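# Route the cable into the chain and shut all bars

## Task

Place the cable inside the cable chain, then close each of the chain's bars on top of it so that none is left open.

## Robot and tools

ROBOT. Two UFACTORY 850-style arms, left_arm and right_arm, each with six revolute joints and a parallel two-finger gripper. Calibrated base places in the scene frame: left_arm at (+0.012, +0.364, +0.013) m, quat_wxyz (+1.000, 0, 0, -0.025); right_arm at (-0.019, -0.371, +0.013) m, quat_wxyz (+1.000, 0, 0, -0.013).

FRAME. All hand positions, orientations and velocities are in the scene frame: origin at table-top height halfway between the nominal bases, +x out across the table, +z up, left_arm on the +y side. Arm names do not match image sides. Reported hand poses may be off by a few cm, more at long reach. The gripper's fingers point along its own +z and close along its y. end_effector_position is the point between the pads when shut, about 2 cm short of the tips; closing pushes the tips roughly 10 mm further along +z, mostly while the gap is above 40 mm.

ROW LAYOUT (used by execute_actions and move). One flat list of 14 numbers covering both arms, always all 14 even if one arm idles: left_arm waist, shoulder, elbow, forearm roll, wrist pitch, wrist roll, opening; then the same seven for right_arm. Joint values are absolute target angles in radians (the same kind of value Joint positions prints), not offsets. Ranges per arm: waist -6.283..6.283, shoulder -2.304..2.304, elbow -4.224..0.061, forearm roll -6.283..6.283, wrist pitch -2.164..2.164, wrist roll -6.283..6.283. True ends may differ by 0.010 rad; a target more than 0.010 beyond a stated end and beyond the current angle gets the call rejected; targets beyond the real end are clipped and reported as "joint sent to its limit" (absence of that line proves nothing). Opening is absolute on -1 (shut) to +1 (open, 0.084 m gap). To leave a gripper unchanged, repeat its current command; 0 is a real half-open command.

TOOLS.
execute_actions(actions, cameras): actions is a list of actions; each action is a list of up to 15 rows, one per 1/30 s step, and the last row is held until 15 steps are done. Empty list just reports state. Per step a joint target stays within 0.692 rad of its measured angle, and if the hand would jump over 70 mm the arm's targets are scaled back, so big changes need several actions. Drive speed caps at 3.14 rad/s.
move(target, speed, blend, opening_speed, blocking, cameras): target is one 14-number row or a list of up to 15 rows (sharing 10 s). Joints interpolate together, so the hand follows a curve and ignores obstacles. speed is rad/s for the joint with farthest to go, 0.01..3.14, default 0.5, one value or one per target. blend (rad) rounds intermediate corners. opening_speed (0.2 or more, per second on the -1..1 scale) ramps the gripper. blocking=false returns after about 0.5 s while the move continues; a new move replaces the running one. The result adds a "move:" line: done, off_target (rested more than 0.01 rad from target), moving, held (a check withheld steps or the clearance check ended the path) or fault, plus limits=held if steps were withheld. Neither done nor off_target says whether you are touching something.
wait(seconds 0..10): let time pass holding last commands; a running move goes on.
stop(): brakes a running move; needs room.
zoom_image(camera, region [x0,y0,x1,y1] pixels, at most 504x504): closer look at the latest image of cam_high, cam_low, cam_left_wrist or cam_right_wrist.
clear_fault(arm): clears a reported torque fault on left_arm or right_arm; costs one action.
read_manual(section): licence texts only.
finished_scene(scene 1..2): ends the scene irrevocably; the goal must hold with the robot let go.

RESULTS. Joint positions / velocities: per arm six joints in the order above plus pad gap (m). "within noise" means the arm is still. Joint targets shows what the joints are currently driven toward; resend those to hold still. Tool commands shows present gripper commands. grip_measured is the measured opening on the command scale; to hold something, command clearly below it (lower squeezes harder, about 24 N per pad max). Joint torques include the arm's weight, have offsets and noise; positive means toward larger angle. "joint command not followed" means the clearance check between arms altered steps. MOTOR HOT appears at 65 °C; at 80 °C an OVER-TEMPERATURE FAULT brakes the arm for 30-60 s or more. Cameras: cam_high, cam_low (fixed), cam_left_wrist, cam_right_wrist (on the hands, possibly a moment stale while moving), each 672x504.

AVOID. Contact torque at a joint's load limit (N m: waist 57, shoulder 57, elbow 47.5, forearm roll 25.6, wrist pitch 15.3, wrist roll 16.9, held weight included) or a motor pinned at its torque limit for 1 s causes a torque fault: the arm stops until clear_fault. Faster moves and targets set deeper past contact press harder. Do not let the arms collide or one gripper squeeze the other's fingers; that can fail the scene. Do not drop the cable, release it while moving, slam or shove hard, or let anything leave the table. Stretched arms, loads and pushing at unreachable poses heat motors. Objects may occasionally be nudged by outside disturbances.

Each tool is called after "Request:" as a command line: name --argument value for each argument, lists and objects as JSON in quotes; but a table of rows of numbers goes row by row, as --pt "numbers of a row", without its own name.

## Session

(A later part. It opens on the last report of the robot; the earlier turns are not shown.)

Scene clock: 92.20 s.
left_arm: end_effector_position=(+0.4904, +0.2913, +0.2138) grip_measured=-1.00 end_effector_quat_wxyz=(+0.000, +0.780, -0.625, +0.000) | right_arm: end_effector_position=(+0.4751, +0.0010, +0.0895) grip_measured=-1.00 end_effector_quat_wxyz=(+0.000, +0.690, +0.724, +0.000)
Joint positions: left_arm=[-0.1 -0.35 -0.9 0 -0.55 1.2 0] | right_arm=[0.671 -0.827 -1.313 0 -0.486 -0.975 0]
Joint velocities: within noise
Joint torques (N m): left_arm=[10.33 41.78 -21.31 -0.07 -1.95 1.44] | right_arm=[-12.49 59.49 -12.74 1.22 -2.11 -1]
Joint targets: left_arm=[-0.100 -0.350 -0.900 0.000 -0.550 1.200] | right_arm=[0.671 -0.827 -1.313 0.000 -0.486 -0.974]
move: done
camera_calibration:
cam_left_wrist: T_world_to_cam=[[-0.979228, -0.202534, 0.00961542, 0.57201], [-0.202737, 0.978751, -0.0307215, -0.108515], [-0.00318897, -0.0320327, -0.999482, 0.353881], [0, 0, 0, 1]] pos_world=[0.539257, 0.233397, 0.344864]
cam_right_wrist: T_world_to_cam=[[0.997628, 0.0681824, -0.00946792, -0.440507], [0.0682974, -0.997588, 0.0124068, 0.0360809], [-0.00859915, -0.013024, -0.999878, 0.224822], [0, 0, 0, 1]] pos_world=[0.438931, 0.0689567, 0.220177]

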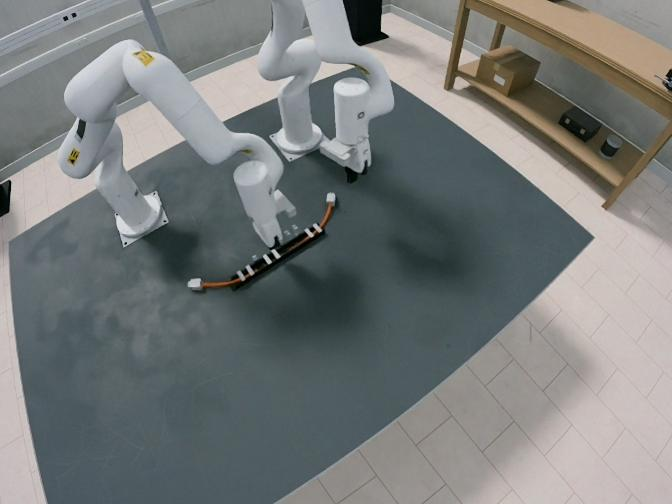

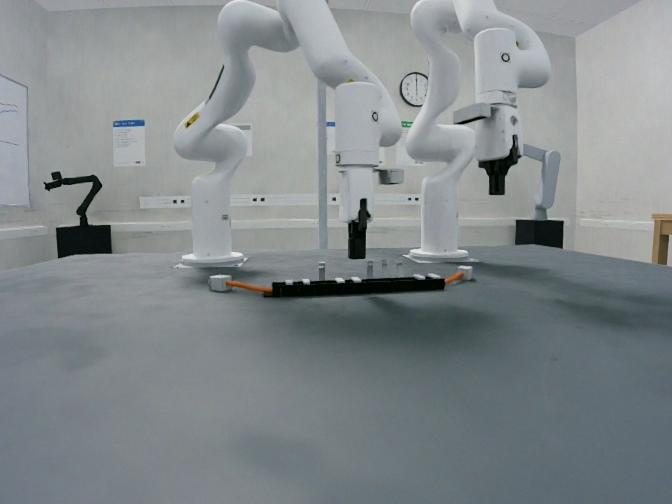

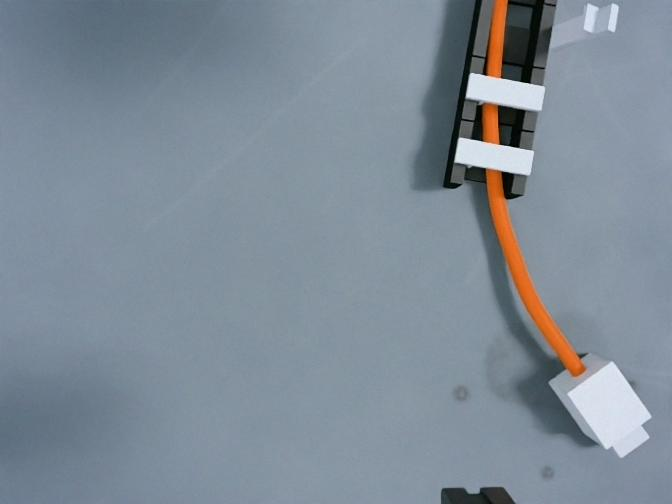

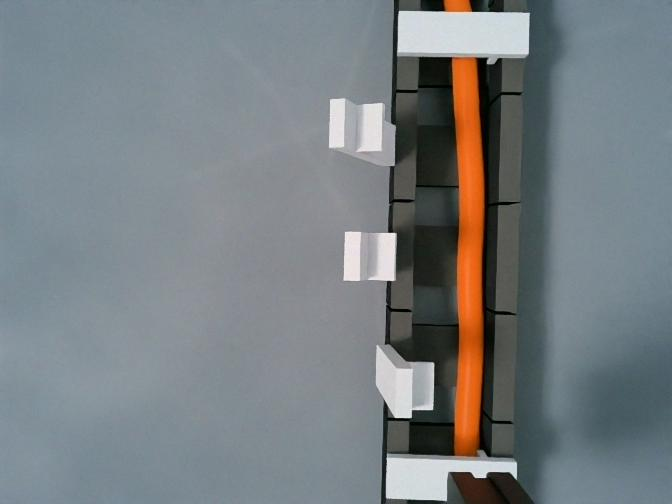

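Request:
move --pt "-0.1 -0.35 -0.9 0 -0.55 1.2 -1.0 0.6416 -0.6600 -1.0036 0 -0.3436 -1.0041 -1.0" --pt "-0.1 -0.35 -0.9 0 -0.55 1.2 -1.0 0.6416 -0.7279 -1.0147 0 -0.2868 -1.0041 -1.0" --pt "-0.1 -0.35 -0.9 0 -0.55 1.2 -1.0 0.5773 -0.8250 -1.2061 0 -0.3811 -1.0684 -1.0" --pt "-0.1 -0.35 -0.9 0 -0.55 1.2 -1.0 0.5773 -0.8436 -1.2104 0 -0.3668 -1.0684 -1.0" --pt "-0.1 -0.35 -0.9 0 -0.55 1.2 -1.0 0.5773 -0.7637 -1.1952 0 -0.4315 -1.0684 -1.0" --pt "-0.1 -0.35 -0.9 0 -0.55 1.2 -1.0 0.7856 -0.7617 -1.1916 0 -0.4299 -0.8601 -1.0" --pt "-0.1 -0.35 -0.9 0 -0.55 1.2 -1.0 0.7856 -0.8231 -1.2024 0 -0.3793 -0.8601 -1.0" --pt "-0.1 -0.35 -0.9 0 -0.55 1.2 -1.0 0.7141 -0.9205 -1.3928 0 -0.4723 -0.9316 -1.0" --pt "-0.1 -0.35 -0.9 0 -0.55 1.2 -1.0 0.7141 -0.9372 -1.3970 0 -0.4597 -0.9316 -1.0" --pt "-0.1 -0.35 -0.9 0 -0.55 1.2 -1.0 0.7141 -0.8637 -1.3818 0 -0.5181 -0.9316 -1.0" --pt "-0.1 -0.35 -0.9 0 -0.55 1.2 -1.0 0.8272 -0.8015 -1.2656 0 -0.4641 -0.8185 -1.0" --pt "-0.1 -0.35 -0.9 0 -0.55 1.2 -1.0 0.8272 -0.8609 -1.2765 0 -0.4156 -0.8185 -1.0" --pt "-0.1 -0.35 -0.9 0 -0.55 1.2 -1.0 0.7545 -0.9592 -1.4682 0 -0.5090 -0.8912 -1.0" --pt "-0.1 -0.35 -0.9 0 -0.55 1.2 -1.0 0.7545 -0.9755 -1.4725 0 -0.4970 -0.8912 -1.0" --pt "-0.1 -0.35 -0.9 0 -0.55 1.2 -1.0 0.7545 -0.9039 -1.4571 0 -0.5532 -0.8912 -1.0" --speed '[0.6, 0.35, 0.3, 0.035, 0.4, 0.6, 0.35, 0.3, 0.035, 0.4, 0.6, 0.35, 0.3, 0.035, 0.4]' --blend '[0.02, 0, 0, 0, 0.02, 0.02, 0, 0, 0, 0.02, 0.02, 0, 0, 0, 0]'

Request:
zoom_image --camera "cam_low" --region '[230, 240, 480, 310]'

Request:
zoom_image --camera "cam_high" --region '[200, 190, 350, 310]'

Scene clock: 102.87 s.
left_arm: end_effector_position=(+0.4904, +0.2913, +0.2138) grip_measured=-1.00 end_effector_quat_wxyz=(+0.000, +0.780, -0.625, +0.000) | right_arm: end_effector_position=(+0.4719, +0.0671, +0.0896) grip_measured=-1.00 end_effector_quat_wxyz=(+0.000, +0.690, +0.724, +0.000)
Joint positions: left_arm=[-0.1 -0.35 -0.9 0 -0.55 1.2 0] | right_arm=[0.754 -0.904 -1.457 0 -0.553 -0.891 0]
Joint velocities: within noise
Joint torques (N m): left_arm=[8.63 38.88 -33.09 -0.04 -0.95 1.27] | right_arm=[-12.84 62.18 -14.06 1.11 -2.19 -1.04]
Joint targets: left_arm=[-0.100 -0.350 -0.900 0.000 -0.550 1.200] | right_arm=[0.754 -0.904 -1.457 0.000 -0.553 -0.891]
move: done
camera_calibration:
cam_left_wrist: T_world_to_cam=[[-0.979228, -0.202534, 0.00961542, 0.57201], [-0.202737, 0.978751, -0.0307215, -0.108515], [-0.00318897, -0.0320327, -0.999482, 0.353881], [0, 0, 0, 1]] pos_world=[0.539257, 0.233397, 0.344864]
cam_right_wrist: T_world_to_cam=[[0.997628, 0.0681824, -0.00946792, -0.441814], [0.0682974, -0.997588, 0.0124068, 0.102139], [-0.00859915, -0.013024, -0.999878, 0.225754], [0, 0, 0, 1]] pos_world=[0.435731, 0.134957, 0.220277]

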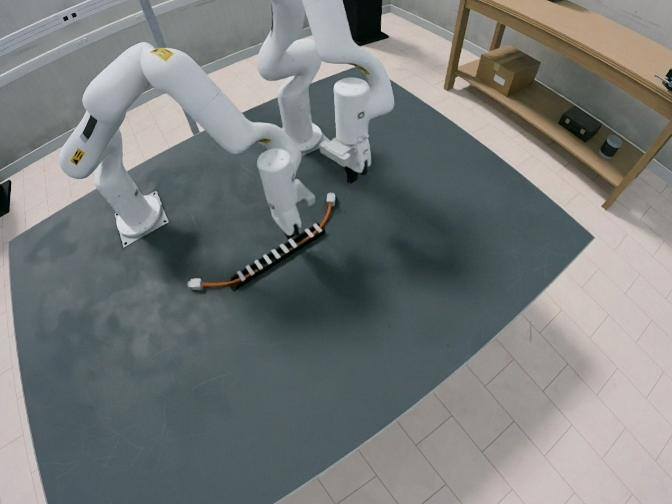

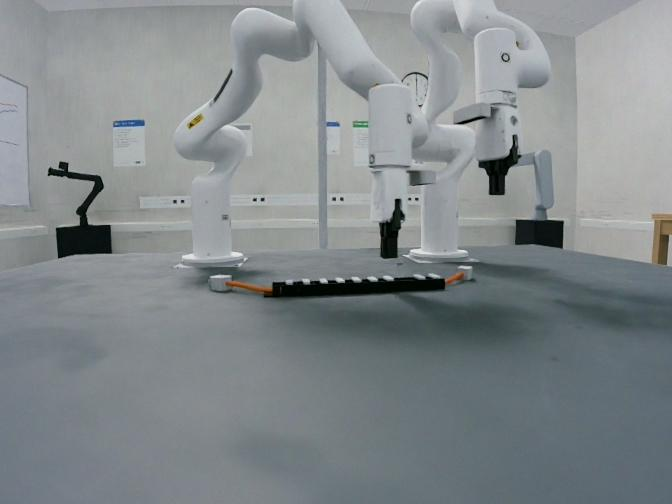

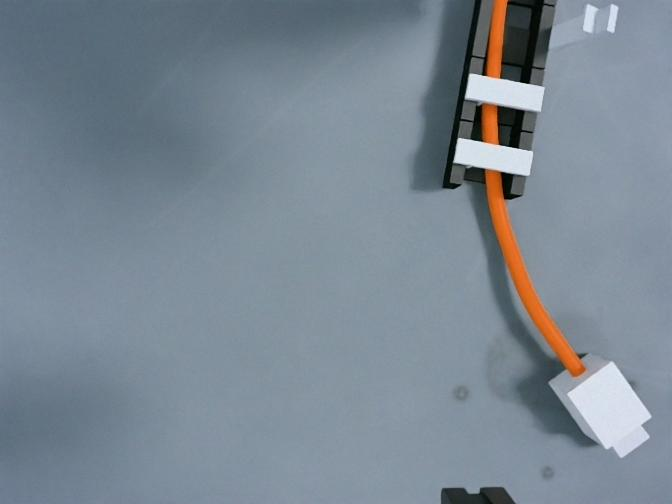

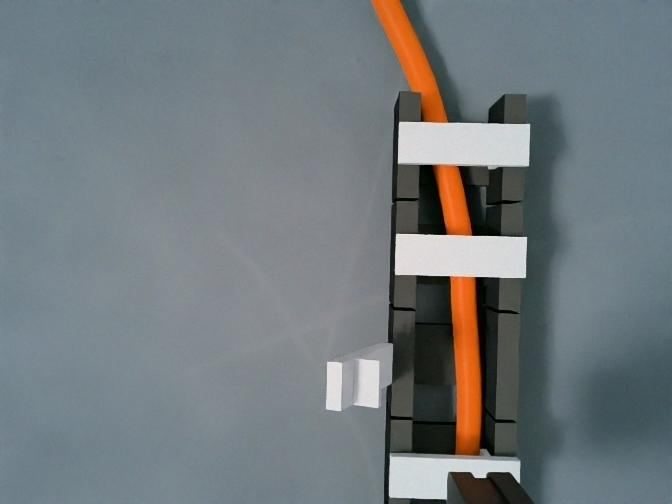

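Scaled by 2.016 from the camera's 672x504 image, which has a finer 960x720 frame.

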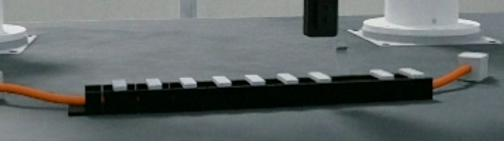

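Scaled by 3.360 from the camera's 672x504 image, which has a finer 960x720 frame.

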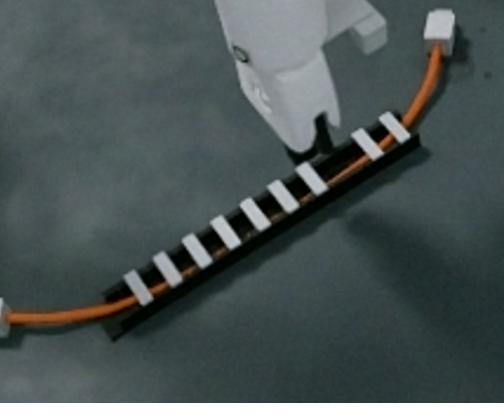

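Request:
move --pt "-0.1 -0.35 -0.9 0 -0.55 1.2 -1.0 0.8660 -0.8462 -1.3491 0 -0.5029 -0.7797 -1.0" --pt "-0.1 -0.35 -0.9 0 -0.55 1.2 -1.0 0.8660 -0.9035 -1.3600 0 -0.4565 -0.7797 -1.0" --pt "-0.1 -0.35 -0.9 0 -0.55 1.2 -1.0 0.7928 -1.0041 -1.5550 0 -0.5509 -0.8529 -1.0" --pt "-0.1 -0.35 -0.9 0 -0.55 1.2 -1.0 0.7928 -1.0201 -1.5594 0 -0.5393 -0.8529 -1.0" --pt "-0.1 -0.35 -0.9 0 -0.55 1.2 -1.0 0.7928 -0.9502 -1.5436 0 -0.5934 -0.8529 -1.0" --speed '[0.6, 0.35, 0.3, 0.035, 0.4]' --blend '[0.02, 0, 0, 0, 0]'

Request:
zoom_image --camera "cam_low" --region '[265, 260, 365, 300]'

Request:
zoom_image --camera "cam_low" --region '[355, 260, 455, 300]'

Request:
zoom_image --camera "cam_high" --region '[200, 190, 350, 310]'

Request:
zoom_image --camera "cam_right_wrist" --region '[340, 0, 580, 504]'

Scene clock: 106.37 s.
left_arm: end_effector_position=(+0.4904, +0.2913, +0.2138) grip_measured=-1.00 end_effector_quat_wxyz=(+0.000, +0.780, -0.625, +0.000) | right_arm: end_effector_position=(+0.4706, +0.1008, +0.0896) grip_measured=-1.00 end_effector_quat_wxyz=(+0.000, +0.690, +0.724, +0.000)
Joint positions: left_arm=[-0.1 -0.35 -0.9 0 -0.55 1.2 0] | right_arm=[0.793 -0.95 -1.544 0 -0.593 -0.853 0]
Joint velocities: within noise
Joint torques (N m): left_arm=[7.56 35.53 -33.22 -0.1 -0.57 0.99] | right_arm=[-13.45 62.57 -14.32 0.98 -2.16 -0.98]
Joint targets: left_arm=[-0.100 -0.350 -0.900 0.000 -0.550 1.200] | right_arm=[0.793 -0.950 -1.544 0.000 -0.593 -0.853]
move: done
camera_calibration:
cam_left_wrist: T_world_to_cam=[[-0.979228, -0.202534, 0.00961542, 0.57201], [-0.202737, 0.978751, -0.0307215, -0.108515], [-0.00318897, -0.0320327, -0.999482, 0.353881], [0, 0, 0, 1]] pos_world=[0.539257, 0.233397, 0.344864]
cam_right_wrist: T_world_to_cam=[[0.997628, 0.0681824, -0.00946792, -0.442815], [0.0682974, -0.997588, 0.0124068, 0.135846], [-0.00859915, -0.013024, -0.999878, 0.226182], [0, 0, 0, 1]] pos_world=[0.434431, 0.168657, 0.220277]

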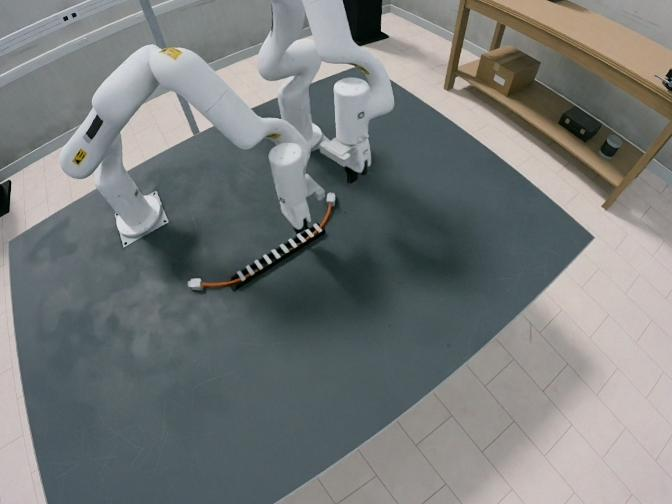

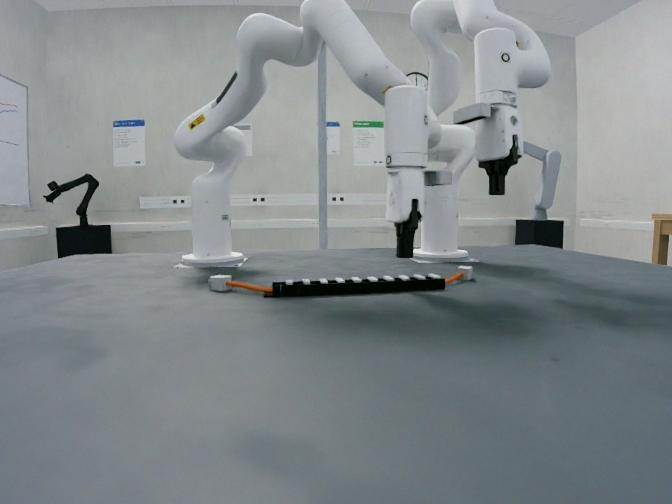

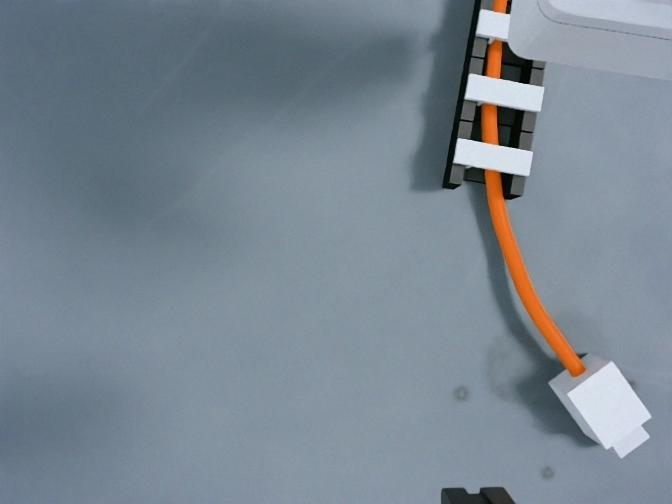

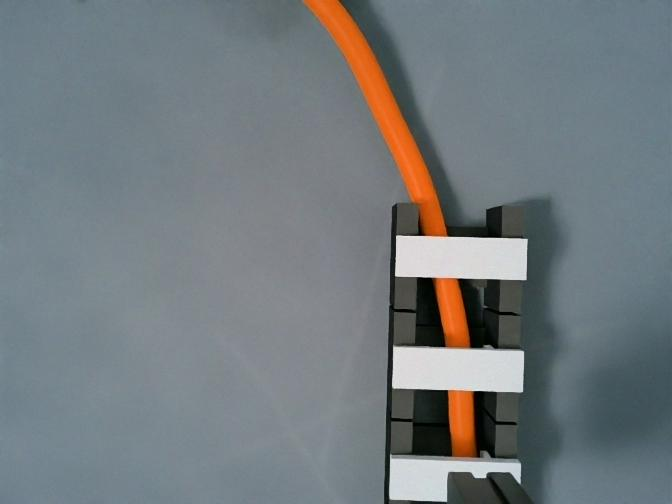

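Scaled by 5.040 from the camera's 672x504 image, which has a finer 960x720 frame.

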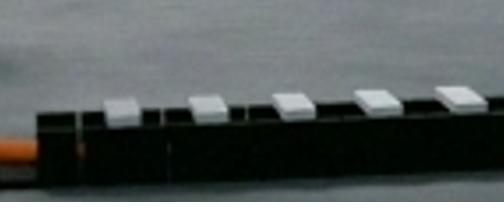

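Scaled by 5.040 from the camera's 672x504 image, which has a finer 960x720 frame.

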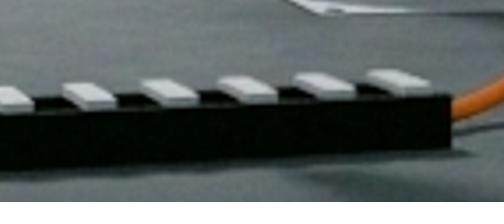

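Scaled by 3.360 from the camera's 672x504 image, which has a finer 960x720 frame.

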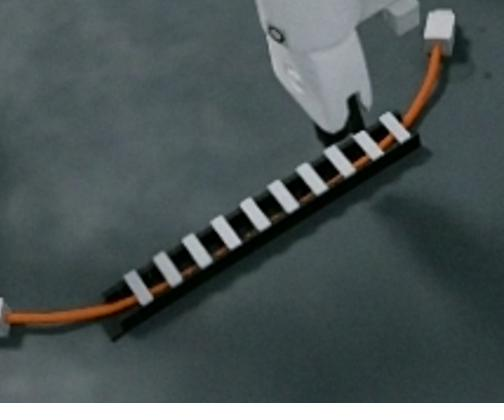

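Scaled by 1.000.

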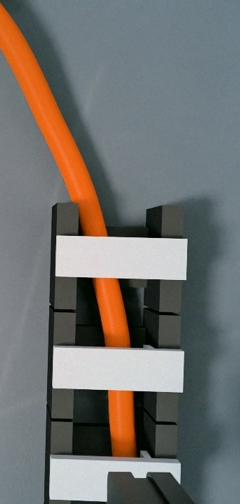

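Request:
finished_scene --scene 2

The scene is finished: the task was done.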